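# Sort tested circuit boards into green or red totes

## Task

Testing is complete: remove every circuit board from its tester and drop it in the tote matching the colour of that tester's light (green or red). Any board in the tote of the other colour, or any tote no longer on its bench, means failure. Every lid is latched by a hook; pushing its little black tab downward releases the lid. The testers are loose, so each one must finish still upright on the plate beneath it with its original orientation. The robot must not topple or be left leaning, or the task fails.

## Robot and tools

ROBOT. A Rainbow Robotics RB-Y1: a differential base (two drive wheels, two rear casters; no sideways travel), a folding leg plus torso, a head, and two 7-joint arms ending in parallel grippers. The base is 0.58 m wide and extends 0.10 m in front of the wheel axle and 0.57 m behind it; spinning in place it sweeps a 0.58 m radius. Each wrist has a camera case jutting sideways that can collide; at the start pose the robot is 0.73 m wide (0.65 m with both forearms rolled by pi). Each arm is rated for 3 kg. Something may occasionally tug a held part or shove a loose object.

FRAMES. Base frame: origin on the floor between the drive wheels, x forward, y left, z up, metres. The chest, left_hand and right_hand readouts are in this frame; a hand point is midway between its finger pads, fingers pointing along the hand's -z, closing along its x. Printed hand positions drift at long reach or under load. The odometry frame is the base frame at scene start; base_odometry counts wheel turns only (slip looks like travel), heading in rad, positive left, -3.142 to 3.142.

MOVE. One action per call. Allowed shapes: base and/or joints (plus optional min_time_s, contact_limits); target alone or with min_time_s; contact_limits alone; or nothing (just returns state and images).
- base: a velocity command, not a position. {"x_m_s", "turn_rad_s", "for_s"}: forward speed in m/s (0.005 to 0.4 either sign, or 0), left turn rate in rad/s (0.02 to 1.509 either sign, or 0), duration 0.1 to 5 s, rounded to 1/30 s. Omitted speeds are 0. Acceleration is 0.4 m/s² (turns 0.5 rad/s²), so it coasts up to 1 s (turns 3.1 s) after for_s; distance is roughly speed times for_s. If |x_m_s| + 0.27*|turn_rad_s| exceeds 0.4, both shrink proportionally. The base does not stop on hitting furniture.
- joints: absolute targets keyed by joint name, radians (grippers in metres of pad opening). Ranges: torso_squat_rad 0..1.2 (higher lowers a level chest), torso_shift_rad -0.3..0.6 (positive = hips forward), torso_pitch_rad -0.2..1.4 (positive bows), torso_yaw_rad -1.5..1.5 (positive left; first raise both arms outward by at least 0.2 rad). Shoulder_pitch ±2.356 (negative swings forward/up), left_shoulder_roll 0..3.141 and right_shoulder_roll -3.141..0 (outward), shoulder_yaw ±2.094, elbow -2.617..0.01 (negative bends), forearm_roll ±3.141, wrist_pitch -1.57..1.919, hand_roll ±2.705, gripper 0..0.1. head_pan_rad ±0.523 (left positive), head_tilt_rad -0.35..1.57 (down positive). Torso combos must hold: squat+shift <= 1.52; squat-shift+pitch <= 1.57; shift+0.5pitch-0.4squat <= 0.7; shift+0.3pitch-0.5squat <= 0.39, else commanded torso joints stop partway (off_target).
- target: absolute pose for one hand: side "left"/"right", x, y, z in metres in the base frame (-3 to 3), quat_wxyz with w first, same format as the hand readout. It is solved once to joint angles, so the hand follows an arc that can bow over 0.1 m on long moves; chain short steps instead. It is checked only against the robot's body. Refused if another move is still running.
- min_time_s: 0.1 to 8 s, minimum duration for each arm/head/torso motion.
- contact_limits: per-gripper motor current in mA, 200 to 672.5, persists until changed; starts at 672.5. Lower values soften grip force.
- cameras: list from head_camera, left_wrist_camera, right_wrist_camera, all; [] for none. blocking: true (default) waits for rest; false returns in about 0.5 s while motion continues.
To grip, command an opening at least 0.005 m below the object's width; off_target or done then both mean normal.

OTHER TOOLS. wait {seconds 0..10, cameras}: let time pass without commands. stop {cameras}: brake everything still moving. zoom_image {camera, region [x0,y0,x1,y1] in pixels, at most 504x504}: enlarge part of the latest image. finished_scene {scene: current scene number}: ends the scene permanently; the goal must hold without the robot.

RESULTS. "move" reads done or the worst status. Hand status: reached (within 10 mm, 2°), short (with error), refused (with reason). Joint/base words: done, moving, off_target (resting away from target, maybe still pushing), stopped, not_followed (collision check withheld an arm; "joint command not followed" plus cause), time_out, contact_stop (torso only), limit_stop_at_<name> (body guard or built-in limit), torque_fault, limit_stop_at_motor_heat. A time_out or contact_stop halts that whole group (torso, left arm or right arm). Base "done (sent for a of b s)" shows how long velocity was applied. on_its_own lists uncommanded behaviour. lidar_m: 12 sector distances, sector 1 straight ahead, counter-clockwise (4 left, 7 behind, 10 right), plane 0.23 m high, blind to glass; "-" is nothing. wheel_motors_off=1 while wheels are disabled. motor_effort: wheel effort percent, peak in brackets; above about 30 at rest suggests pushing. Joint torques, external torques (outside push estimate), wrist force/torque (offset, uncalibrated), motor temperatures are also reported. A refused call or an unrequested stop cancels the remaining move, wait and finished_scene calls of that reply; invalid calls do not.

AVOID. Hard arm-on-arm hits or presses (can end the scene); keep shoulder rolls about 0.5 rad outward when both arms reach forward. Joint torque limits (63.7 N m shoulders, 32.7 elbows, 22.7 wrist joints) trigger a 10 s full stop. Motors at 65 °C warn, 80 °C freeze the arm 30-60 s; avoid long stretched holds. Heavy or far-forward loads and abrupt stops after driving forward can tip the robot. Driving into furniture may spin wheels, shut them off for 2 s, or catch the upper body and topple it. Do not drop, slam or release moving parts, and do not knock testers or totes.

Each tool is called after "Emit:" by a JSON object that holds its "name" and its "arguments".

## Session

Emit:
{"name": "move", "arguments": {}}

Scene clock: 0.00 s.
Joint torques (N m): no reading
External joint torques (N m): no reading
Motor temperatures (°C): left_arm=[29 32 30 34 39 36 41] | right_arm=[35 33 28 33 45 37 36]
Wrist force (N): no reading
Wrist torque (N m): no reading
Wrist force, peak (N): no reading
base_odometry: x=+0.000 y=+0.000 heading=+0.000
lidar_m: 2.52 2.77 1.96 1.99 2.31 2.11 2.09 2.32 2.40 2.35 2.77 2.54
base_status: not commanded
joint_positions: torso_squat_rad=+0.350 torso_shift_rad=+0.000 torso_pitch_rad=+0.000 torso_yaw_rad=+0.000 left_shoulder_pitch_rad=+0.027 left_shoulder_roll_rad=+0.018 left_shoulder_yaw_rad=-0.025 left_elbow_rad=-0.232 left_forearm_roll_rad=+0.014 left_wrist_pitch_rad=+0.031 left_hand_roll_rad=-0.041 left_gripper_m=+0.100 right_shoulder_pitch_rad=+0.035 right_shoulder_roll_rad=-0.046 right_shoulder_yaw_rad=+0.024 right_elbow_rad=-0.288 right_forearm_roll_rad=+0.041 right_wrist_pitch_rad=+0.022 right_hand_roll_rad=+0.009 right_gripper_m=+0.099 head_pan_rad=+0.000 head_tilt_rad=+0.400
joint_status: not commanded
wheel_motors_off: 0
motor_effort: left_wheel=-1 right_wheel=+3
chest: x=-0.2280 y=-0.0007 z=+1.2475 quat_wxyz=(+1.000, +0.000, +0.000, +0.000) (m; base frame)
left_hand: x=-0.1412 y=+0.2314 z=+0.5672 quat_wxyz=(+0.996, +0.009, -0.088, -0.022) (m; base frame)
right_hand: x=-0.1186 y=-0.2534 z=+0.5712 quat_wxyz=(+0.992, -0.025, -0.115, +0.034) (m; base frame)
pictures: head_camera, left_wrist_camera, right_wrist_camera

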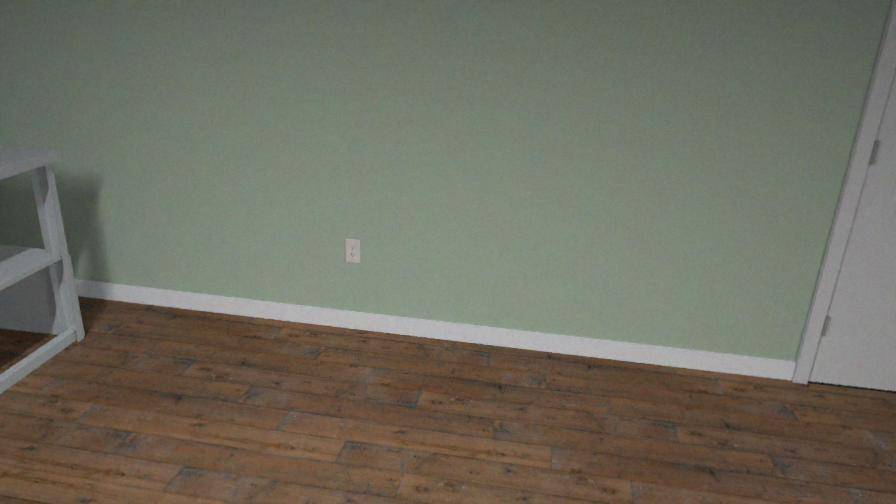

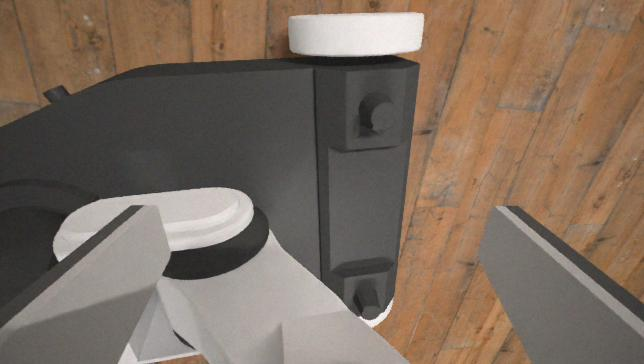

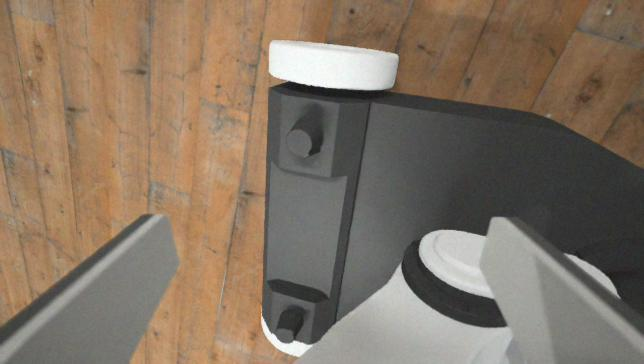

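Need to look around. Turn left 1.2 rad.

Emit:
{"name": "move", "arguments": {"base": {"turn_rad_s": 0.6, "for_s": 1.7}, "cameras": ["head_camera"]}}

Emit:
{"name": "move", "arguments": {"base": {"turn_rad_s": 0.6, "for_s": 1.7}, "cameras": ["head_camera"]}}

Emit:
{"name": "move", "arguments": {"base": {"turn_rad_s": 0.6, "for_s": 1.7}, "cameras": ["head_camera"]}}

Emit:
{"name": "move", "arguments": {"base": {"turn_rad_s": 0.6, "for_s": 1.7}, "cameras": ["head_camera"]}}

Emit:
{"name": "move", "arguments": {"base": {"turn_rad_s": 0.6, "for_s": 1.7}, "cameras": ["head_camera"]}}

Scene clock: 12.20 s.
Joint torques (N m): left_arm=[-2.09 0.73 0.06 -0.88 0.2 -0.43 0.13] | right_arm=[-2.27 -0.98 -0.55 -1.05 -0.12 -0.67 0.06]
External joint torques (N m): left_arm=[-0.16 0.12 0.01 0.1 0.2 0.02 0.14] | right_arm=[0.03 0.83 -0.37 0.41 -0.19 -0.14 0.05]
Motor temperatures (°C): left_arm=[29 32 30 34 39 36 41] | right_arm=[35 33 28 33 45 37 36]
Wrist force (N): left_arm=[-2.6 -0.3 -9.7] | right_arm=[0.6 11.1 -12.7]
Wrist torque (N m): left_arm=[0.00 -0.45 -0.22] | right_arm=[-0.09 0.74 0.49]
Wrist force, peak (N): left_arm=[-2.8 -0.1 -9.9] | right_arm=[0.4 11.4 -12.9]
move: done
base_odometry: x=+0.000 y=+0.000 heading=+1.020
lidar_m: 1.96 1.98 2.30 2.11 2.08 2.26 2.40 2.35 2.80 2.55 2.52 2.73
base_status: done (sent for 1.7 of 1.7 s)
joint_positions: torso_squat_rad=+0.350 torso_shift_rad=+0.000 torso_pitch_rad=+0.000 torso_yaw_rad=+0.000 left_shoulder_pitch_rad=+0.027 left_shoulder_roll_rad=+0.018 left_shoulder_yaw_rad=-0.025 left_elbow_rad=-0.232 left_forearm_roll_rad=+0.014 left_wrist_pitch_rad=+0.031 left_hand_roll_rad=-0.041 left_gripper_m=+0.100 right_shoulder_pitch_rad=+0.035 right_shoulder_roll_rad=-0.046 right_shoulder_yaw_rad=+0.024 right_elbow_rad=-0.288 right_forearm_roll_rad=+0.041 right_wrist_pitch_rad=+0.022 right_hand_roll_rad=+0.009 right_gripper_m=+0.099 head_pan_rad=+0.000 head_tilt_rad=+0.400
joint_status: not commanded
wheel_motors_off: 0
motor_effort: left_wheel=+2(20) right_wheel=+4(26)
chest: x=-0.2280 y=-0.0008 z=+1.2475 quat_wxyz=(+1.000, +0.000, +0.000, +0.000) (m; base frame)
left_hand: x=-0.1412 y=+0.2314 z=+0.5672 quat_wxyz=(+0.996, +0.009, -0.088, -0.022) (m; base frame)
right_hand: x=-0.1186 y=-0.2534 z=+0.5712 quat_wxyz=(+0.992, -0.025, -0.115, +0.034) (m; base frame)
pictures: head_camera
camera_calibration:
head_camera: T_world_to_cam=[[0.00558807, -0.998763, 0.0494097, -0.0729347], [-0.352737, -0.0482031, -0.93448, 1.33893], [0.935706, -0.0122067, -0.35257, 0.642056], [0, 0, 0, 1]] pos_world=[-0.128077, -0.000466356, 1.48118]

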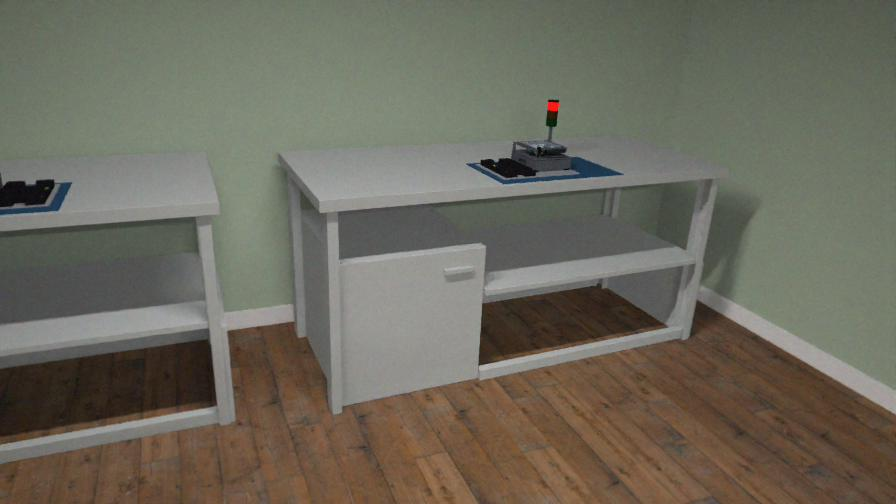

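Scene clock: 15.43 s.
Joint torques (N m): left_arm=[-1.97 0.47 0.17 -0.79 0.18 -0.48 0.09] | right_arm=[-2.23 -0.98 -0.4 -1.18 -0.1 -0.59 0]
External joint torques (N m): left_arm=[-0.03 -0.14 0.11 0.19 0.18 -0.03 0.1] | right_arm=[0.07 0.82 -0.23 0.28 -0.17 -0.06 -0.02]
Motor temperatures (°C): left_arm=[29 32 30 34 39 36 41] | right_arm=[35 33 28 33 45 37 36]
Wrist force (N): left_arm=[-2.9 -0.6 -9.9] | right_arm=[0.6 11.0 -12.5]
Wrist torque (N m): left_arm=[0.02 -0.48 -0.20] | right_arm=[-0.07 0.73 0.50]
Wrist force, peak (N): left_arm=[-2.9 -0.6 -9.9] | right_arm=[0.8 11.5 -12.7]
move: done
base_odometry: x=+0.000 y=+0.000 heading=+2.039
lidar_m: 2.31 2.11 2.08 2.23 2.39 2.32 2.77 2.60 2.55 2.73 1.96 1.99
base_status: done (sent for 1.7 of 1.7 s)
joint_positions: torso_squat_rad=+0.350 torso_shift_rad=+0.000 torso_pitch_rad=+0.000 torso_yaw_rad=+0.000 left_shoulder_pitch_rad=+0.027 left_shoulder_roll_rad=+0.018 left_shoulder_yaw_rad=-0.025 left_elbow_rad=-0.232 left_forearm_roll_rad=+0.014 left_wrist_pitch_rad=+0.031 left_hand_roll_rad=-0.041 left_gripper_m=+0.100 right_shoulder_pitch_rad=+0.035 right_shoulder_roll_rad=-0.046 right_shoulder_yaw_rad=+0.024 right_elbow_rad=-0.288 right_forearm_roll_rad=+0.041 right_wrist_pitch_rad=+0.022 right_hand_roll_rad=+0.009 right_gripper_m=+0.099 head_pan_rad=+0.000 head_tilt_rad=+0.400
joint_status: not commanded
wheel_motors_off: 0
motor_effort: left_wheel=+1(15) right_wheel=+6(24)
chest: x=-0.2280 y=-0.0008 z=+1.2475 quat_wxyz=(+1.000, +0.000, +0.000, +0.000) (m; base frame)
left_hand: x=-0.1412 y=+0.2314 z=+0.5672 quat_wxyz=(+0.996, +0.009, -0.088, -0.022) (m; base frame)
right_hand: x=-0.1186 y=-0.2534 z=+0.5712 quat_wxyz=(+0.992, -0.025, -0.115, +0.034) (m; base frame)
pictures: head_camera
camera_calibration:
head_camera: T_world_to_cam=[[0.00558739, -0.998763, 0.0494102, -0.0729355], [-0.352736, -0.0482033, -0.934481, 1.33893], [0.935706, -0.0122074, -0.352569, 0.642056], [0, 0, 0, 1]] pos_world=[-0.128079, -0.00046645, 1.48118]

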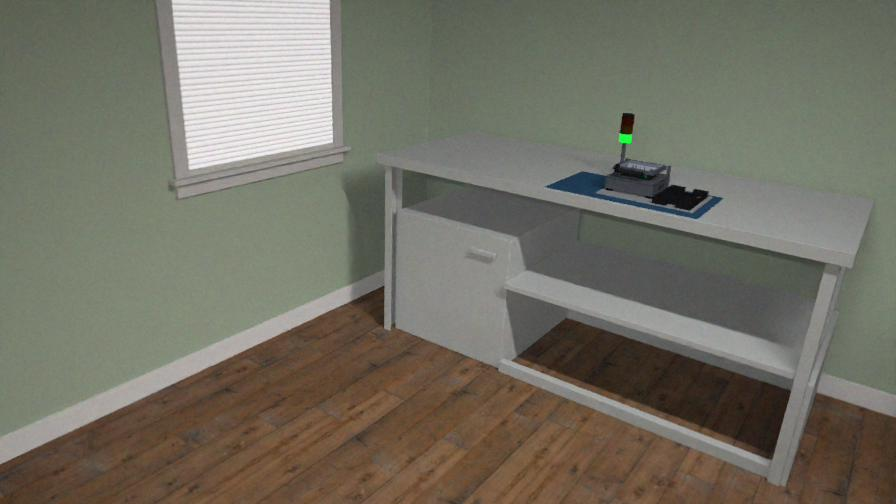

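Scene clock: 18.67 s.
Joint torques (N m): left_arm=[-1.98 0.71 0.03 -0.78 0.19 -0.44 0.06] | right_arm=[-2.09 -0.94 -0.53 -1.25 -0.16 -0.57 0.05]
External joint torques (N m): left_arm=[-0.05 0.1 -0.03 0.21 0.19 0.01 0.07] | right_arm=[0.21 0.86 -0.36 0.21 -0.23 -0.04 0.03]
Motor temperatures (°C): left_arm=[29 32 30 34 39 36 41] | right_arm=[35 33 28 33 45 37 36]
Wrist force (N): left_arm=[-2.6 -0.3 -9.6] | right_arm=[0.6 11.1 -12.6]
Wrist torque (N m): left_arm=[0.01 -0.42 -0.21] | right_arm=[-0.08 0.73 0.49]
Wrist force, peak (N): left_arm=[-3.0 -0.6 -9.8] | right_arm=[0.9 11.2 -12.8]
move: done
base_odometry: x=+0.000 y=+0.000 heading=+3.059
lidar_m: 2.08 2.21 2.40 2.32 2.77 2.58 2.52 2.69 1.99 1.99 2.31 2.14
base_status: done (sent for 1.7 of 1.7 s)
joint_positions: torso_squat_rad=+0.350 torso_shift_rad=+0.000 torso_pitch_rad=+0.000 torso_yaw_rad=+0.000 left_shoulder_pitch_rad=+0.027 left_shoulder_roll_rad=+0.018 left_shoulder_yaw_rad=-0.025 left_elbow_rad=-0.232 left_forearm_roll_rad=+0.014 left_wrist_pitch_rad=+0.031 left_hand_roll_rad=-0.041 left_gripper_m=+0.100 right_shoulder_pitch_rad=+0.035 right_shoulder_roll_rad=-0.046 right_shoulder_yaw_rad=+0.024 right_elbow_rad=-0.288 right_forearm_roll_rad=+0.041 right_wrist_pitch_rad=+0.022 right_hand_roll_rad=+0.009 right_gripper_m=+0.099 head_pan_rad=+0.000 head_tilt_rad=+0.400
joint_status: not commanded
wheel_motors_off: 0
motor_effort: left_wheel=+2(16) right_wheel=+5(23)
chest: x=-0.2280 y=-0.0008 z=+1.2475 quat_wxyz=(+1.000, +0.000, +0.000, +0.000) (m; base frame)
left_hand: x=-0.1412 y=+0.2314 z=+0.5672 quat_wxyz=(+0.996, +0.009, -0.088, -0.022) (m; base frame)
right_hand: x=-0.1186 y=-0.2534 z=+0.5712 quat_wxyz=(+0.992, -0.025, -0.115, +0.034) (m; base frame)
pictures: head_camera
camera_calibration:
head_camera: T_world_to_cam=[[0.00558724, -0.998763, 0.0494115, -0.0729361], [-0.352735, -0.0482046, -0.934481, 1.33893], [0.935707, -0.012208, -0.352568, 0.642055], [0, 0, 0, 1]] pos_world=[-0.128079, -0.000464945, 1.48118]

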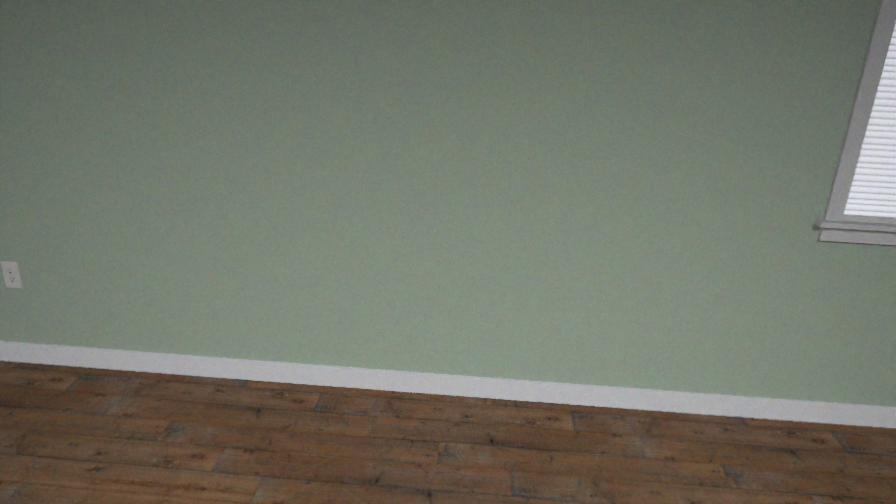

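Scene clock: 21.90 s.
Joint torques (N m): left_arm=[-1.99 0.62 0.16 -0.85 0.17 -0.48 0.14] | right_arm=[-2.3 -0.89 -0.56 -1.19 -0.21 -0.52 0.04]
External joint torques (N m): left_arm=[-0.05 0.01 0.11 0.13 0.16 -0.02 0.14] | right_arm=[0 0.91 -0.39 0.27 -0.27 0.01 0.03]
Motor temperatures (°C): left_arm=[29 32 30 34 39 36 41] | right_arm=[35 33 28 33 45 37 36]
Wrist force (N): left_arm=[-2.9 -0.3 -9.5] | right_arm=[0.6 11.0 -12.6]
Wrist torque (N m): left_arm=[-0.01 -0.47 -0.21] | right_arm=[-0.08 0.73 0.50]
Wrist force, peak (N): left_arm=[-2.6 -0.4 -10.0] | right_arm=[0.6 11.1 -13.0]
move: done
base_odometry: x=+0.000 y=+0.000 heading=-2.204
lidar_m: 2.42 2.32 2.77 2.59 2.52 2.63 2.04 1.99 2.34 2.15 2.09 2.18
base_status: done (sent for 1.7 of 1.7 s)
joint_positions: torso_squat_rad=+0.350 torso_shift_rad=+0.000 torso_pitch_rad=+0.000 torso_yaw_rad=+0.000 left_shoulder_pitch_rad=+0.027 left_shoulder_roll_rad=+0.018 left_shoulder_yaw_rad=-0.025 left_elbow_rad=-0.232 left_forearm_roll_rad=+0.014 left_wrist_pitch_rad=+0.031 left_hand_roll_rad=-0.041 left_gripper_m=+0.100 right_shoulder_pitch_rad=+0.035 right_shoulder_roll_rad=-0.046 right_shoulder_yaw_rad=+0.024 right_elbow_rad=-0.288 right_forearm_roll_rad=+0.041 right_wrist_pitch_rad=+0.022 right_hand_roll_rad=+0.009 right_gripper_m=+0.099 head_pan_rad=+0.000 head_tilt_rad=+0.400
joint_status: not commanded
wheel_motors_off: 0
motor_effort: left_wheel=+1(14) right_wheel=+4(24)
chest: x=-0.2280 y=-0.0008 z=+1.2475 quat_wxyz=(+1.000, +0.000, +0.000, +0.000) (m; base frame)
left_hand: x=-0.1412 y=+0.2314 z=+0.5672 quat_wxyz=(+0.996, +0.009, -0.088, -0.022) (m; base frame)
right_hand: x=-0.1186 y=-0.2534 z=+0.5712 quat_wxyz=(+0.992, -0.025, -0.115, +0.034) (m; base frame)
pictures: head_camera
camera_calibration:
head_camera: T_world_to_cam=[[0.00558711, -0.998763, 0.0494114, -0.0729362], [-0.352735, -0.0482044, -0.934481, 1.33893], [0.935707, -0.0122081, -0.352568, 0.642055], [0, 0, 0, 1]] pos_world=[-0.12808, -0.000465268, 1.48118]

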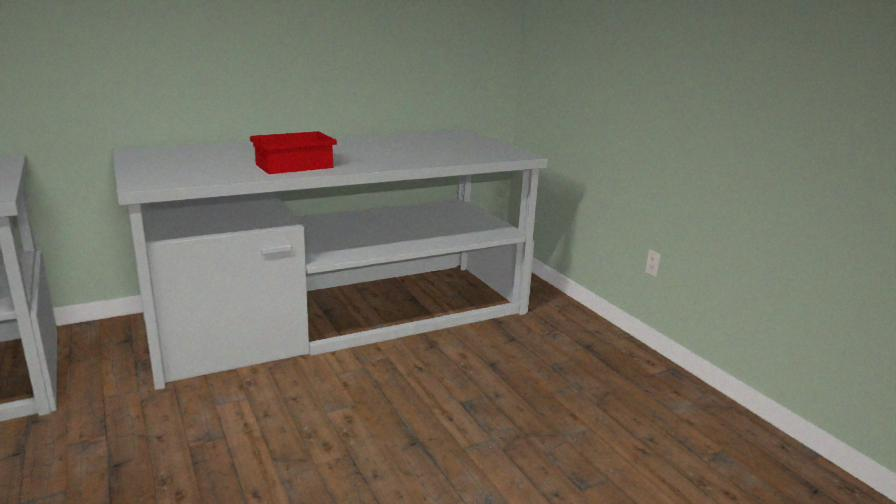

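Scene clock: 25.13 s.
Joint torques (N m): left_arm=[-2.08 0.57 -0.16 -0.87 0.25 -0.45 0.04] | right_arm=[-2.07 -0.9 -0.56 -1.2 -0.18 -0.59 0.11]
External joint torques (N m): left_arm=[-0.14 -0.04 -0.21 0.11 0.25 0 0.05] | right_arm=[0.23 0.9 -0.38 0.27 -0.25 -0.07 0.1]
Motor temperatures (°C): left_arm=[29 32 30 34 39 36 41] | right_arm=[35 33 28 33 45 37 36]
Wrist force (N): left_arm=[-2.6 -0.3 -9.6] | right_arm=[0.7 11.1 -12.1]
Wrist torque (N m): left_arm=[-0.01 -0.44 -0.22] | right_arm=[-0.10 0.75 0.52]
Wrist force, peak (N): left_arm=[-2.8 -0.3 -10.0] | right_arm=[0.9 11.5 -12.8]
move: done
base_odometry: x=+0.000 y=+0.000 heading=-1.185
lidar_m: 2.77 2.61 2.52 2.61 2.03 1.96 2.31 2.20 2.11 2.19 2.86 2.32
base_status: done (sent for 1.7 of 1.7 s)
joint_positions: torso_squat_rad=+0.350 torso_shift_rad=+0.000 torso_pitch_rad=+0.000 torso_yaw_rad=+0.000 left_shoulder_pitch_rad=+0.027 left_shoulder_roll_rad=+0.018 left_shoulder_yaw_rad=-0.025 left_elbow_rad=-0.232 left_forearm_roll_rad=+0.014 left_wrist_pitch_rad=+0.031 left_hand_roll_rad=-0.041 left_gripper_m=+0.100 right_shoulder_pitch_rad=+0.035 right_shoulder_roll_rad=-0.046 right_shoulder_yaw_rad=+0.024 right_elbow_rad=-0.288 right_forearm_roll_rad=+0.041 right_wrist_pitch_rad=+0.022 right_hand_roll_rad=+0.009 right_gripper_m=+0.099 head_pan_rad=+0.000 head_tilt_rad=+0.400
joint_status: not commanded
wheel_motors_off: 0
motor_effort: left_wheel=+0(15) right_wheel=+5(24)
chest: x=-0.2280 y=-0.0008 z=+1.2475 quat_wxyz=(+1.000, +0.000, +0.000, +0.000) (m; base frame)
left_hand: x=-0.1412 y=+0.2314 z=+0.5672 quat_wxyz=(+0.996, +0.009, -0.088, -0.022) (m; base frame)
right_hand: x=-0.1186 y=-0.2534 z=+0.5712 quat_wxyz=(+0.992, -0.025, -0.115, +0.034) (m; base frame)
pictures: head_camera
camera_calibration:
head_camera: T_world_to_cam=[[0.00558638, -0.998763, 0.0494109, -0.072936], [-0.352734, -0.0482037, -0.934481, 1.33893], [0.935707, -0.0122085, -0.352567, 0.642055], [0, 0, 0, 1]] pos_world=[-0.12808, -0.000465696, 1.48118]

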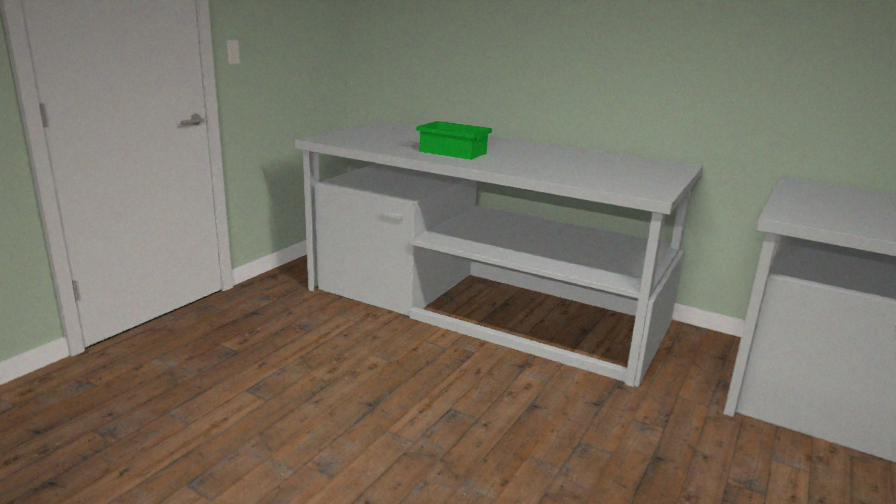

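Emit:
{"name": "move", "arguments": {"base": {"turn_rad_s": 0.6, "for_s": 3.01}, "cameras": []}}

Emit:
{"name": "move", "arguments": {"base": {"x_m_s": 0.4, "for_s": 4.6}, "cameras": []}}

Emit:
{"name": "move", "arguments": {"base": {"turn_rad_s": 0.5, "for_s": 1.6}, "cameras": ["head_camera"]}}

Scene clock: 58.07 s.
Joint torques (N m): left_arm=[-1.98 0.6 0.15 -0.8 0.13 -0.45 -0.01] | right_arm=[-2.08 -0.9 -0.61 -1.17 -0.18 -0.59 0.04]
External joint torques (N m): left_arm=[-0.05 -0.01 0.09 0.19 0.12 0 0] | right_arm=[0.22 0.9 -0.44 0.3 -0.24 -0.06 0.03]
Motor temperatures (°C): left_arm=[29 32 30 34 39 36 41] | right_arm=[35 33 28 33 45 37 36]
Wrist force (N): left_arm=[-2.9 -0.4 -9.6] | right_arm=[0.9 11.1 -12.7]
Wrist torque (N m): left_arm=[0.00 -0.47 -0.21] | right_arm=[-0.09 0.79 0.50]
Wrist force, peak (N): left_arm=[-2.6 -0.2 -10.1] | right_arm=[0.7 11.5 -12.8]
move: done
base_odometry: x=+0.000 y=+0.000 heading=+0.615
lidar_m: 2.86 1.95 1.98 2.30 2.09 2.09 2.37 2.38 2.35 2.81 2.53 2.53
base_status: done (sent for 3 of 3 s)
joint_positions: torso_squat_rad=+0.350 torso_shift_rad=+0.000 torso_pitch_rad=+0.000 torso_yaw_rad=+0.000 left_shoulder_pitch_rad=+0.027 left_shoulder_roll_rad=+0.018 left_shoulder_yaw_rad=-0.025 left_elbow_rad=-0.232 left_forearm_roll_rad=+0.014 left_wrist_pitch_rad=+0.031 left_hand_roll_rad=-0.041 left_gripper_m=+0.100 right_shoulder_pitch_rad=+0.035 right_shoulder_roll_rad=-0.046 right_shoulder_yaw_rad=+0.024 right_elbow_rad=-0.288 right_forearm_roll_rad=+0.041 right_wrist_pitch_rad=+0.022 right_hand_roll_rad=+0.009 right_gripper_m=+0.099 head_pan_rad=+0.000 head_tilt_rad=+0.400
joint_status: not commanded
wheel_motors_off: 0
motor_effort: left_wheel=+1(16) right_wheel=+3(24)
chest: x=-0.2280 y=-0.0008 z=+1.2475 quat_wxyz=(+1.000, +0.000, +0.000, +0.000) (m; base frame)
left_hand: x=-0.1412 y=+0.2314 z=+0.5672 quat_wxyz=(+0.996, +0.009, -0.088, -0.022) (m; base frame)
right_hand: x=-0.1186 y=-0.2534 z=+0.5712 quat_wxyz=(+0.992, -0.025, -0.115, +0.034) (m; base frame)
pictures: none
No camera images: "cameras" was empty.

Scene clock: 64.20 s.
Joint torques (N m): left_arm=[-1.44 0.75 0.12 -0.75 0.16 -0.48 0.06] | right_arm=[-2.09 -1.08 -0.58 -1.17 -0.07 -0.59 0.06]
External joint torques (N m): left_arm=[0.49 0.14 0.07 0.23 0.15 -0.02 0.06] | right_arm=[0.21 0.73 -0.41 0.29 -0.14 -0.07 0.05]
Motor temperatures (°C): left_arm=[29 32 30 34 39 36 41] | right_arm=[35 33 28 33 45 37 36]
Wrist force (N): left_arm=[-2.7 -0.2 -9.4] | right_arm=[0.7 11.0 -12.7]
Wrist torque (N m): left_arm=[-0.01 -0.45 -0.21] | right_arm=[-0.07 0.75 0.51]
Wrist force, peak (N): left_arm=[-2.7 -0.4 -10.0] | right_arm=[1.0 11.4 -13.0]
move: done
base_odometry: x=+1.502 y=+1.062 heading=+0.616
lidar_m: 1.04 1.39 0.79 0.81 1.51 3.44 3.90 3.71 2.58 1.40 1.17 1.17
base_status: done (sent for 4.6 of 4.6 s)
joint_positions: torso_squat_rad=+0.350 torso_shift_rad=+0.000 torso_pitch_rad=+0.000 torso_yaw_rad=+0.000 left_shoulder_pitch_rad=+0.026 left_shoulder_roll_rad=+0.018 left_shoulder_yaw_rad=-0.025 left_elbow_rad=-0.232 left_forearm_roll_rad=+0.014 left_wrist_pitch_rad=+0.031 left_hand_roll_rad=-0.041 left_gripper_m=+0.100 right_shoulder_pitch_rad=+0.035 right_shoulder_roll_rad=-0.046 right_shoulder_yaw_rad=+0.024 right_elbow_rad=-0.288 right_forearm_roll_rad=+0.041 right_wrist_pitch_rad=+0.022 right_hand_roll_rad=+0.009 right_gripper_m=+0.099 head_pan_rad=+0.000 head_tilt_rad=+0.400
joint_status: not commanded
wheel_motors_off: 0
motor_effort: left_wheel=+4(32) right_wheel=-4(29)
chest: x=-0.2280 y=-0.0008 z=+1.2475 quat_wxyz=(+1.000, +0.000, +0.000, +0.000) (m; base frame)
left_hand: x=-0.1412 y=+0.2314 z=+0.5672 quat_wxyz=(+0.996, +0.009, -0.088, -0.022) (m; base frame)
right_hand: x=-0.1186 y=-0.2534 z=+0.5712 quat_wxyz=(+0.992, -0.025, -0.115, +0.034) (m; base frame)
pictures: none
No camera images: "cameras" was empty.

Scene clock: 67.10 s.
Joint torques (N m): left_arm=[-1.5 0.56 0.1 -0.77 0.21 -0.47 0.06] | right_arm=[-2.02 -0.96 -0.53 -1.24 -0.17 -0.66 0.04]
External joint torques (N m): left_arm=[0.43 -0.06 0.04 0.21 0.2 -0.01 0.07] | right_arm=[0.28 0.84 -0.36 0.23 -0.24 -0.13 0.03]
Motor temperatures (°C): left_arm=[29 32 30 34 39 36 41] | right_arm=[35 33 28 33 45 37 36]
Wrist force (N): left_arm=[-2.7 -0.5 -9.4] | right_arm=[0.8 11.4 -12.3]
Wrist torque (N m): left_arm=[0.01 -0.45 -0.23] | right_arm=[-0.12 0.75 0.49]
Wrist force, peak (N): left_arm=[-2.9 -0.6 -9.9] | right_arm=[0.5 11.3 -12.8]
move: done
base_odometry: x=+1.502 y=+1.062 heading=+1.415
lidar_m: 1.38 0.79 0.98 2.71 3.54 3.81 3.57 1.75 1.25 1.20 1.05 1.04
base_status: done (sent for 1.6 of 1.6 s)
joint_positions: torso_squat_rad=+0.350 torso_shift_rad=+0.000 torso_pitch_rad=+0.000 torso_yaw_rad=+0.000 left_shoulder_pitch_rad=+0.026 left_shoulder_roll_rad=+0.018 left_shoulder_yaw_rad=-0.025 left_elbow_rad=-0.232 left_forearm_roll_rad=+0.014 left_wrist_pitch_rad=+0.031 left_hand_roll_rad=-0.041 left_gripper_m=+0.100 right_shoulder_pitch_rad=+0.035 right_shoulder_roll_rad=-0.046 right_shoulder_yaw_rad=+0.024 right_elbow_rad=-0.288 right_forearm_roll_rad=+0.041 right_wrist_pitch_rad=+0.022 right_hand_roll_rad=+0.009 right_gripper_m=+0.099 head_pan_rad=+0.000 head_tilt_rad=+0.400
joint_status: not commanded
wheel_motors_off: 0
motor_effort: left_wheel=+3(29) right_wheel=+1(30)
chest: x=-0.2280 y=-0.0008 z=+1.2475 quat_wxyz=(+1.000, +0.000, +0.000, +0.000) (m; base frame)
left_hand: x=-0.1412 y=+0.2314 z=+0.5672 quat_wxyz=(+0.996, +0.009, -0.088, -0.022) (m; base frame)
right_hand: x=-0.1186 y=-0.2534 z=+0.5712 quat_wxyz=(+0.992, -0.025, -0.115, +0.034) (m; base frame)
pictures: head_camera
camera_calibration:
head_camera: T_world_to_cam=[[0.00558839, -0.998763, 0.0494076, -0.0729334], [-0.352777, -0.0482007, -0.934465, 1.33891], [0.935691, -0.0122077, -0.35261, 0.642086], [0, 0, 0, 1]] pos_world=[-0.128049, -0.000468215, 1.48118]

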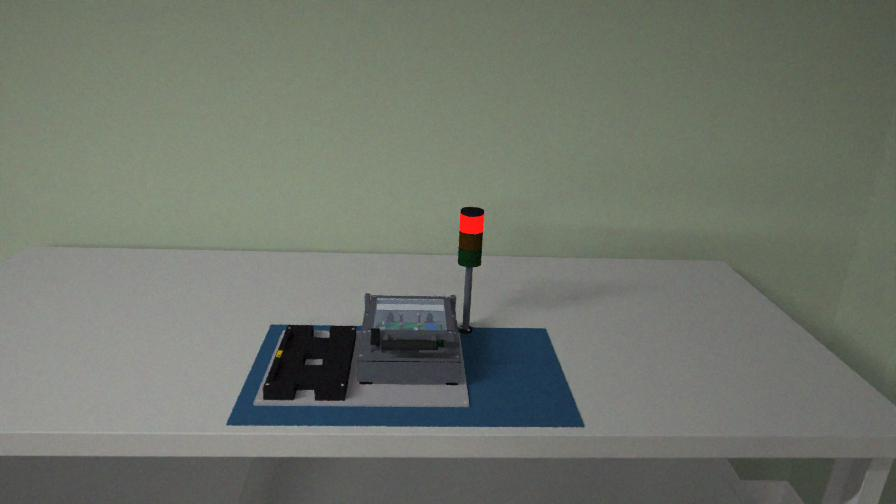

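Emit:
{"name": "zoom_image", "arguments": {"camera": "head_camera", "region": [220, 270, 600, 440]}}

Emit:
{"name": "zoom_image", "arguments": {"camera": "head_camera", "region": [340, 280, 490, 400]}}

Scaled by 1.326 from the camera's 896x504 image, which has a finer 1280x720 frame.

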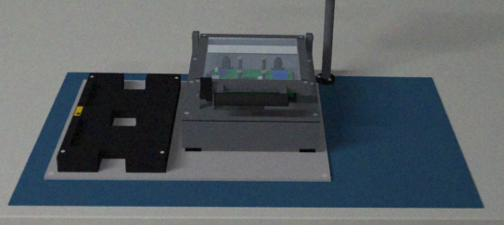

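Scaled by 3.360 from the camera's 896x504 image, which has a finer 1280x720 frame.

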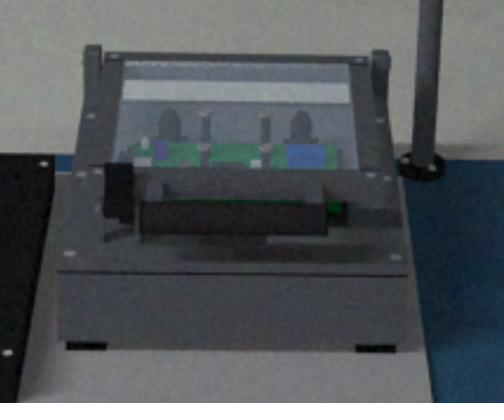

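Emit:
{"name": "move", "arguments": {"base": {"turn_rad_s": 0.1, "for_s": 0.35}, "joints": {"head_tilt_rad": 0.75}, "cameras": []}}

Emit:
{"name": "move", "arguments": {"base": {"x_m_s": 0.2, "for_s": 1.25}, "cameras": ["head_camera"]}}

Emit:
{"name": "zoom_image", "arguments": {"camera": "head_camera", "region": [230, 150, 630, 400]}}

Scene clock: 92.37 s.
Joint torques (N m): left_arm=[-1.61 0.49 0.04 -0.92 0.17 -0.39 0.04] | right_arm=[-2.03 -0.79 -0.73 -1.19 -0.14 -0.57 0.06]
External joint torques (N m): left_arm=[0.32 -0.13 -0.02 0.07 0.17 0.06 0.05] | right_arm=[0.27 1.01 -0.55 0.27 -0.2 -0.04 0.04]
Motor temperatures (°C): left_arm=[29 32 30 33 38 36 41] | right_arm=[35 33 28 33 45 37 36]
Wrist force (N): left_arm=[-2.5 -0.3 -9.6] | right_arm=[0.7 11.1 -12.3]
Wrist torque (N m): left_arm=[0.01 -0.43 -0.21] | right_arm=[-0.09 0.76 0.49]
Wrist force, peak (N): left_arm=[-2.8 -0.3 -10.0] | right_arm=[0.8 11.3 -12.9]
move: done
base_odometry: x=+1.502 y=+1.062 heading=+1.452
lidar_m: 1.36 0.80 1.02 3.12 3.57 3.68 3.57 1.68 1.24 1.19 1.04 1.09
base_status: done (sent for 0.37 of 0.37 s)
joint_positions: torso_squat_rad=+0.350 torso_shift_rad=+0.000 torso_pitch_rad=+0.000 torso_yaw_rad=+0.000 left_shoulder_pitch_rad=+0.026 left_shoulder_roll_rad=+0.018 left_shoulder_yaw_rad=-0.025 left_elbow_rad=-0.232 left_forearm_roll_rad=+0.014 left_wrist_pitch_rad=+0.031 left_hand_roll_rad=-0.041 left_gripper_m=+0.100 right_shoulder_pitch_rad=+0.035 right_shoulder_roll_rad=-0.046 right_shoulder_yaw_rad=+0.024 right_elbow_rad=-0.288 right_forearm_roll_rad=+0.041 right_wrist_pitch_rad=+0.022 right_hand_roll_rad=+0.009 right_gripper_m=+0.099 head_pan_rad=+0.000 head_tilt_rad=+0.750
joint_status: all done
wheel_motors_off: 0
motor_effort: left_wheel=+0(16) right_wheel=+4(22)
chest: x=-0.2280 y=-0.0008 z=+1.2475 quat_wxyz=(+1.000, +0.000, +0.000, +0.000) (m; base frame)
left_hand: x=-0.1412 y=+0.2314 z=+0.5672 quat_wxyz=(+0.996, +0.009, -0.088, -0.022) (m; base frame)
right_hand: x=-0.1186 y=-0.2534 z=+0.5712 quat_wxyz=(+0.992, -0.025, -0.115, +0.034) (m; base frame)
pictures: none
No camera images: "cameras" was empty.

Scene clock: 94.77 s.
Joint torques (N m): left_arm=[-1.47 0.7 0.11 -0.88 0.18 -0.45 0.07] | right_arm=[-2.33 -0.86 -0.47 -1.14 -0.15 -0.46 -0.03]
External joint torques (N m): left_arm=[0.47 0.09 0.05 0.1 0.18 0 0.08] | right_arm=[-0.04 0.95 -0.3 0.32 -0.22 0.07 -0.04]
Motor temperatures (°C): left_arm=[29 32 30 33 38 36 41] | right_arm=[35 33 28 33 45 37 36]
Wrist force (N): left_arm=[-2.7 -0.3 -9.6] | right_arm=[0.8 11.0 -12.4]
Wrist torque (N m): left_arm=[0.00 -0.43 -0.22] | right_arm=[-0.07 0.76 0.50]
Wrist force, peak (N): left_arm=[-3.0 0.1 -9.9] | right_arm=[1.3 11.2 -12.8]
move: done
base_odometry: x=+1.532 y=+1.314 heading=+1.452
lidar_m: 1.13 0.57 0.66 2.51 3.57 4.05 3.82 1.70 1.24 1.20 0.88 1.11
base_status: done (sent for 1.27 of 1.27 s)
joint_positions: torso_squat_rad=+0.350 torso_shift_rad=+0.000 torso_pitch_rad=+0.000 torso_yaw_rad=+0.000 left_shoulder_pitch_rad=+0.026 left_shoulder_roll_rad=+0.018 left_shoulder_yaw_rad=-0.025 left_elbow_rad=-0.232 left_forearm_roll_rad=+0.014 left_wrist_pitch_rad=+0.031 left_hand_roll_rad=-0.041 left_gripper_m=+0.100 right_shoulder_pitch_rad=+0.035 right_shoulder_roll_rad=-0.046 right_shoulder_yaw_rad=+0.024 right_elbow_rad=-0.288 right_forearm_roll_rad=+0.041 right_wrist_pitch_rad=+0.022 right_hand_roll_rad=+0.009 right_gripper_m=+0.099 head_pan_rad=+0.000 head_tilt_rad=+0.750
joint_status: not commanded
wheel_motors_off: 0
motor_effort: left_wheel=+2(29) right_wheel=-4(28)
chest: x=-0.2280 y=-0.0008 z=+1.2475 quat_wxyz=(+1.000, +0.000, +0.000, +0.000) (m; base frame)
left_hand: x=-0.1412 y=+0.2314 z=+0.5672 quat_wxyz=(+0.996, +0.009, -0.088, -0.022) (m; base frame)
right_hand: x=-0.1186 y=-0.2534 z=+0.5712 quat_wxyz=(+0.992, -0.025, -0.115, +0.034) (m; base frame)
pictures: head_camera
camera_calibration:
head_camera: T_world_to_cam=[[0.0225166, -0.998758, 0.0444432, -0.0622495], [-0.651793, -0.0483731, -0.756852, 1.02022], [0.758062, -0.0119261, -0.652073, 1.03899], [0, 0, 0, 1]] pos_world=[-0.121249, -0.000429963, 1.45242]

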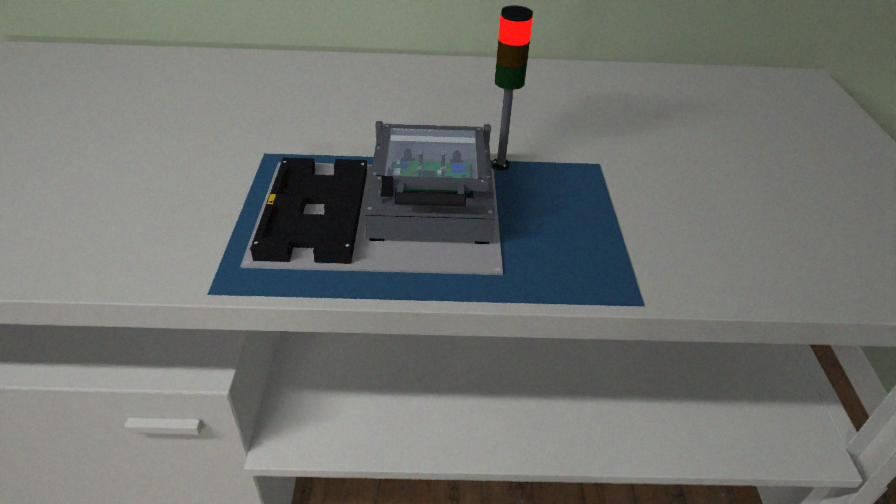

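Scaled by 1.260 from the camera's 896x504 image, which has a finer 1280x720 frame.

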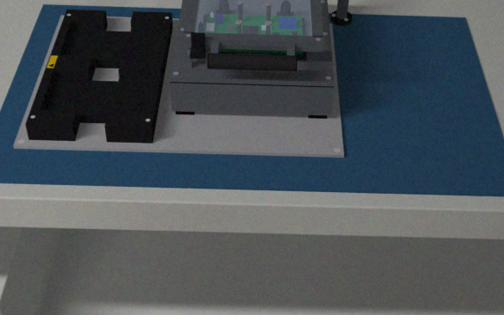

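Emit:
{"name": "move", "arguments": {"base": {"x_m_s": 0.2, "for_s": 0.6}, "joints": {"head_tilt_rad": 1.1}, "cameras": ["head_camera"]}}

Emit:
{"name": "zoom_image", "arguments": {"camera": "head_camera", "region": [340, 40, 540, 160]}}

Scene clock: 105.60 s.
Joint torques (N m): left_arm=[-1.61 0.66 0.19 -0.94 0.12 -0.41 0.13] | right_arm=[-2.3 -1.22 -0.42 -1.18 -0.15 -0.59 0.12]
External joint torques (N m): left_arm=[0.32 0.05 0.13 0.04 0.12 0.04 0.14] | right_arm=[-0.01 0.59 -0.24 0.28 -0.21 -0.06 0.1]
Motor temperatures (°C): left_arm=[29 32 30 33 38 36 41] | right_arm=[35 33 28 33 45 37 36]
Wrist force (N): left_arm=[-2.8 -0.4 -9.6] | right_arm=[0.5 11.0 -12.5]
Wrist torque (N m): left_arm=[-0.01 -0.47 -0.21] | right_arm=[-0.07 0.73 0.50]
Wrist force, peak (N): left_arm=[-2.4 -0.4 -10.0] | right_arm=[0.9 11.3 -12.9]
move: done
base_odometry: x=+1.547 y=+1.433 heading=+1.453
lidar_m: 1.00 0.47 0.50 2.49 3.57 4.17 3.94 1.69 1.25 1.19 0.83 1.05
base_status: done (sent for 0.6 of 0.6 s)
joint_positions: torso_squat_rad=+0.350 torso_shift_rad=+0.000 torso_pitch_rad=+0.000 torso_yaw_rad=+0.000 left_shoulder_pitch_rad=+0.027 left_shoulder_roll_rad=+0.018 left_shoulder_yaw_rad=-0.025 left_elbow_rad=-0.232 left_forearm_roll_rad=+0.014 left_wrist_pitch_rad=+0.031 left_hand_roll_rad=-0.041 left_gripper_m=+0.100 right_shoulder_pitch_rad=+0.035 right_shoulder_roll_rad=-0.046 right_shoulder_yaw_rad=+0.024 right_elbow_rad=-0.288 right_forearm_roll_rad=+0.041 right_wrist_pitch_rad=+0.022 right_hand_roll_rad=+0.009 right_gripper_m=+0.099 head_pan_rad=+0.000 head_tilt_rad=+1.100
joint_status: all done
wheel_motors_off: 0
motor_effort: left_wheel=+2(26) right_wheel=-5(19)
chest: x=-0.2280 y=-0.0008 z=+1.2475 quat_wxyz=(+1.000, +0.000, +0.000, +0.000) (m; base frame)
left_hand: x=-0.1412 y=+0.2314 z=+0.5672 quat_wxyz=(+0.996, +0.009, -0.088, -0.022) (m; base frame)
right_hand: x=-0.1186 y=-0.2534 z=+0.5712 quat_wxyz=(+0.992, -0.025, -0.115, +0.034) (m; base frame)
pictures: head_camera
camera_calibration:
head_camera: T_world_to_cam=[[0.0367139, -0.998748, 0.0339708, -0.0441651], [-0.871769, -0.0486276, -0.487498, 0.584987], [0.48854, -0.0117167, -0.872463, 1.30252], [0, 0, 0, 1]] pos_world=[-0.124736, -0.00040208, 1.42308]

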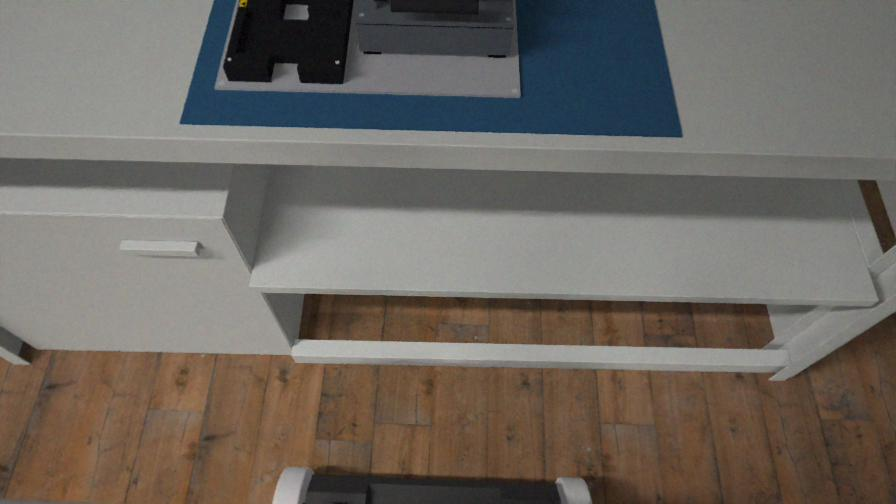

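Scaled by 2.520 from the camera's 896x504 image, which has a finer 1280x720 frame.

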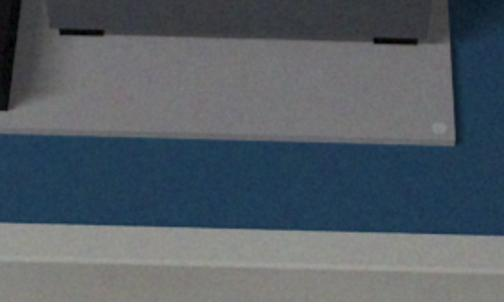

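Emit:
{"name": "move", "arguments": {"base": {"x_m_s": 0.15, "for_s": 1.0}, "joints": {"head_tilt_rad": 0.95}, "cameras": ["head_camera"]}}

Emit:
{"name": "zoom_image", "arguments": {"camera": "head_camera", "region": [360, 20, 560, 180]}}

Scene clock: 121.47 s.
Joint torques (N m): left_arm=[-1.64 0.82 -0.07 -0.89 0.27 -0.48 0.05] | right_arm=[-2.16 -1.27 -0.4 -1.07 -0.18 -0.57 0]
External joint torques (N m): left_arm=[0.28 0.21 -0.13 0.09 0.27 -0.03 0.06] | right_arm=[0.13 0.54 -0.23 0.39 -0.24 -0.04 -0.02]
Motor temperatures (°C): left_arm=[29 32 30 33 38 36 41] | right_arm=[35 33 28 33 45 37 36]
Wrist force (N): left_arm=[-2.8 -0.3 -9.5] | right_arm=[0.6 11.0 -12.8]
Wrist torque (N m): left_arm=[-0.01 -0.47 -0.21] | right_arm=[-0.08 0.72 0.49]
Wrist force, peak (N): left_arm=[-3.0 -0.1 -9.9] | right_arm=[0.8 11.5 -12.9]
move: done
base_odometry: x=+1.564 y=+1.582 heading=+1.453
lidar_m: 0.85 0.46 0.38 0.78 3.57 4.30 4.10 1.69 1.24 0.77 0.79 0.89
base_status: done (sent for 1 of 1 s)
joint_positions: torso_squat_rad=+0.350 torso_shift_rad=+0.000 torso_pitch_rad=+0.000 torso_yaw_rad=+0.000 left_shoulder_pitch_rad=+0.026 left_shoulder_roll_rad=+0.018 left_shoulder_yaw_rad=-0.025 left_elbow_rad=-0.232 left_forearm_roll_rad=+0.014 left_wrist_pitch_rad=+0.031 left_hand_roll_rad=-0.041 left_gripper_m=+0.100 right_shoulder_pitch_rad=+0.035 right_shoulder_roll_rad=-0.046 right_shoulder_yaw_rad=+0.024 right_elbow_rad=-0.288 right_forearm_roll_rad=+0.041 right_wrist_pitch_rad=+0.022 right_hand_roll_rad=+0.009 right_gripper_m=+0.099 head_pan_rad=+0.000 head_tilt_rad=+0.950
joint_status: all done
wheel_motors_off: 0
motor_effort: left_wheel=+2(26) right_wheel=-5(19)
chest: x=-0.2280 y=-0.0008 z=+1.2475 quat_wxyz=(+1.000, +0.000, +0.000, +0.000) (m; base frame)
left_hand: x=-0.1412 y=+0.2314 z=+0.5672 quat_wxyz=(+0.996, +0.009, -0.088, -0.022) (m; base frame)
right_hand: x=-0.1186 y=-0.2534 z=+0.5712 quat_wxyz=(+0.992, -0.025, -0.115, +0.034) (m; base frame)
pictures: head_camera
camera_calibration:
head_camera: T_world_to_cam=[[0.0310877, -0.998753, 0.0390623, -0.0526952], [-0.789199, -0.0485096, -0.612219, 0.782557], [0.613351, -0.0117954, -0.789723, 1.20844], [0, 0, 0, 1]] pos_world=[-0.121966, -0.000413963, 1.43549]

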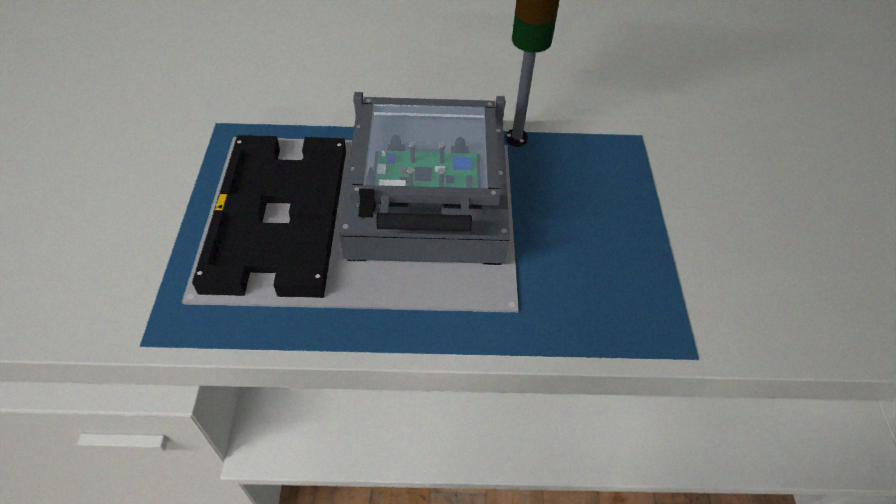

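Scaled by 2.520 from the camera's 896x504 image, which has a finer 1280x720 frame.

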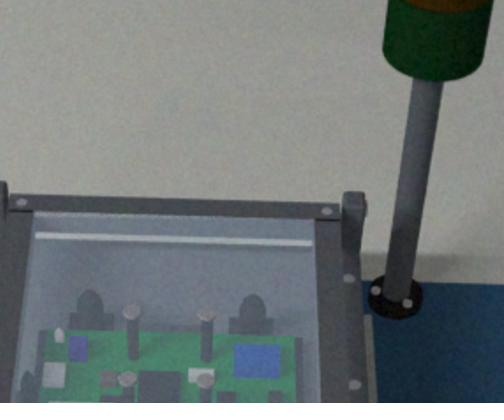

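Emit:
{"name": "zoom_image", "arguments": {"camera": "head_camera", "region": [330, 130, 520, 280]}}

Emit:
{"name": "zoom_image", "arguments": {"camera": "head_camera", "region": [345, 165, 445, 245]}}

Scaled by 2.653 from the camera's 896x504 image, which has a finer 1280x720 frame.

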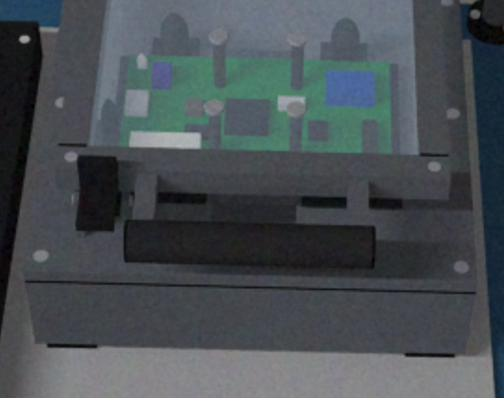

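Scaled by 5.040 from the camera's 896x504 image, which has a finer 1280x720 frame.

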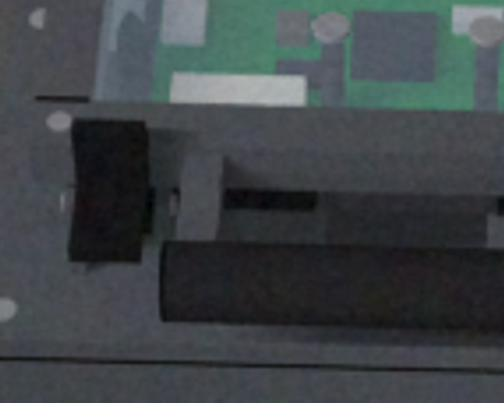

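Emit:
{"name": "move", "arguments": {"joints": {"left_shoulder_pitch_rad": 0.5, "left_shoulder_roll_rad": 0.25, "left_elbow_rad": -2.0, "right_shoulder_pitch_rad": 0.5, "right_shoulder_roll_rad": -0.25, "right_elbow_rad": -2.0}, "cameras": ["left_wrist_camera"]}}

Emit:
{"name": "move", "arguments": {"target": {"side":"left","x":0.15,"y":0.25,"z":1.15,"quat_wxyz":[1,0,0,0]}, "cameras": ["left_wrist_camera"]}}

Emit:
{"name": "move", "arguments": {"target": {"side":"left","x":0.3,"y":0.1,"z":1.1,"quat_wxyz":[1,0,0,0]}}}

Scene clock: 163.67 s.
Joint torques (N m): left_arm=[-19.82 4.78 3.78 -23.52 0.23 -9.63 0.12] | right_arm=[-17.79 -2.24 -2.24 -12.56 -0.07 -3.74 0.06]
External joint torques (N m): left_arm=[-15.95 1.26 1.84 -15.16 0.21 -7.93 0.16] | right_arm=[-14.33 2.26 0.16 -3.75 -0.29 -1.97 0.02]
External joint torques when the fault began: left_arm=[-37.19 8.61 7.03 -27.24 0.22 -18.05 0.23]
Motor temperatures (°C): left_arm=[29 32 30 35 38 37 41] | right_arm=[35 33 28 33 45 37 36]
Wrist force (N): left_arm=[-38.7 -6.8 -11.2] | right_arm=[-15.7 10.8 18.5]
Wrist torque (N m): left_arm=[-0.07 0.10 -0.23] | right_arm=[-0.01 -0.64 0.48]
Wrist force, peak (N): left_arm=[-77.4 -18.8 -18.2] | right_arm=[-63.0 27.4 -20.3]
move: torque_fault
TORQUE FAULT: left_elbow_rad reached its load limit. The robot stopped for 10 seconds, dropped its targets and accepts commands again. The stop added 9.4 s to the call.
base_odometry: x=+1.564 y=+1.582 heading=+1.453
lidar_m: 0.85 0.47 0.38 0.78 3.57 4.31 4.09 1.69 1.25 0.77 0.80 0.90
base_status: not commanded
joint_positions: torso_squat_rad=+0.350 torso_shift_rad=+0.000 torso_pitch_rad=+0.000 torso_yaw_rad=+0.000 left_shoulder_pitch_rad=+0.331 left_shoulder_roll_rad=+0.162 left_shoulder_yaw_rad=-0.026 left_elbow_rad=-1.350 left_forearm_roll_rad=+0.014 left_wrist_pitch_rad=+0.035 left_hand_roll_rad=-0.041 left_gripper_m=+0.099 right_shoulder_pitch_rad=+0.355 right_shoulder_roll_rad=-0.181 right_shoulder_yaw_rad=+0.025 right_elbow_rad=-1.408 right_forearm_roll_rad=+0.041 right_wrist_pitch_rad=+0.024 right_hand_roll_rad=+0.009 right_gripper_m=+0.099 head_pan_rad=+0.000 head_tilt_rad=+0.950
joint_status: left_shoulder_pitch_rad torque_fault (moved +0.304 of +0.474); left_shoulder_roll_rad torque_fault (moved +0.144 of +0.232); left_elbow_rad torque_fault (moved -1.117 of -1.768); right_shoulder_pitch_rad torque_fault (moved +0.320 of +0.465); right_shoulder_roll_rad torque_fault (moved -0.135 of -0.204); right_elbow_rad torque_fault (moved -1.121 of -1.712)
wheel_motors_off: 0
on_its_own: left_shoulder_pitch_rad is held at +0.327, not at your +0.500, since a torque_fault; left_shoulder_roll_rad is held at +0.162, not at your +0.250, since a torque_fault; left_elbow_rad is held at -1.354, not at your -2.000, since a torque_fault; right_shoulder_pitch_rad is held at +0.351, not at your +0.500, since a torque_fault; right_shoulder_roll_rad is held at -0.181, not at your -0.250, since a torque_fault; right_elbow_rad is held at -1.409, not at your -2.000, since a torque_fault
motor_effort: left_wheel=+13(18) right_wheel=+9(25)
chest: x=-0.2282 y=-0.0005 z=+1.2475 quat_wxyz=(+1.000, +0.000, +0.000, +0.000) (m; base frame)
left_hand: x=+0.1084 y=+0.3220 z=+0.7796 quat_wxyz=(+0.876, +0.086, -0.473, -0.035) (m; base frame)
right_hand: x=+0.1120 y=-0.3306 z=+0.7982 quat_wxyz=(+0.864, -0.101, -0.491, +0.051) (m; base frame)
pictures: left_wrist_camera
camera_calibration:
left_wrist_camera: T_world_to_cam=[[0.559235, -0.12649, 0.819303, -0.659913], [-0.379389, -0.917775, 0.117269, 0.279486], [0.737103, -0.376416, -0.561241, 0.547862], [0, 0, 0, 1]] pos_world=[0.07125, 0.379257, 0.815376]

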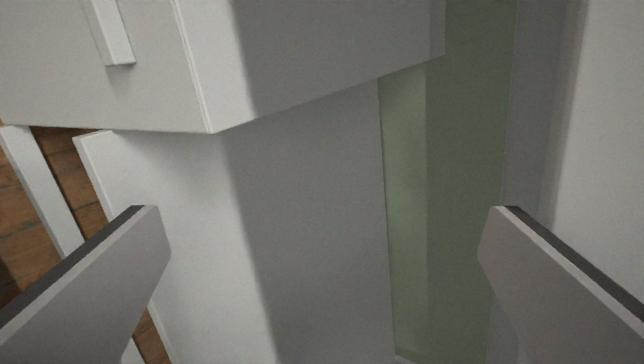

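not run: a stop that you did not command came earlier in this reply.

not run: a stop that you did not command came earlier in this reply.


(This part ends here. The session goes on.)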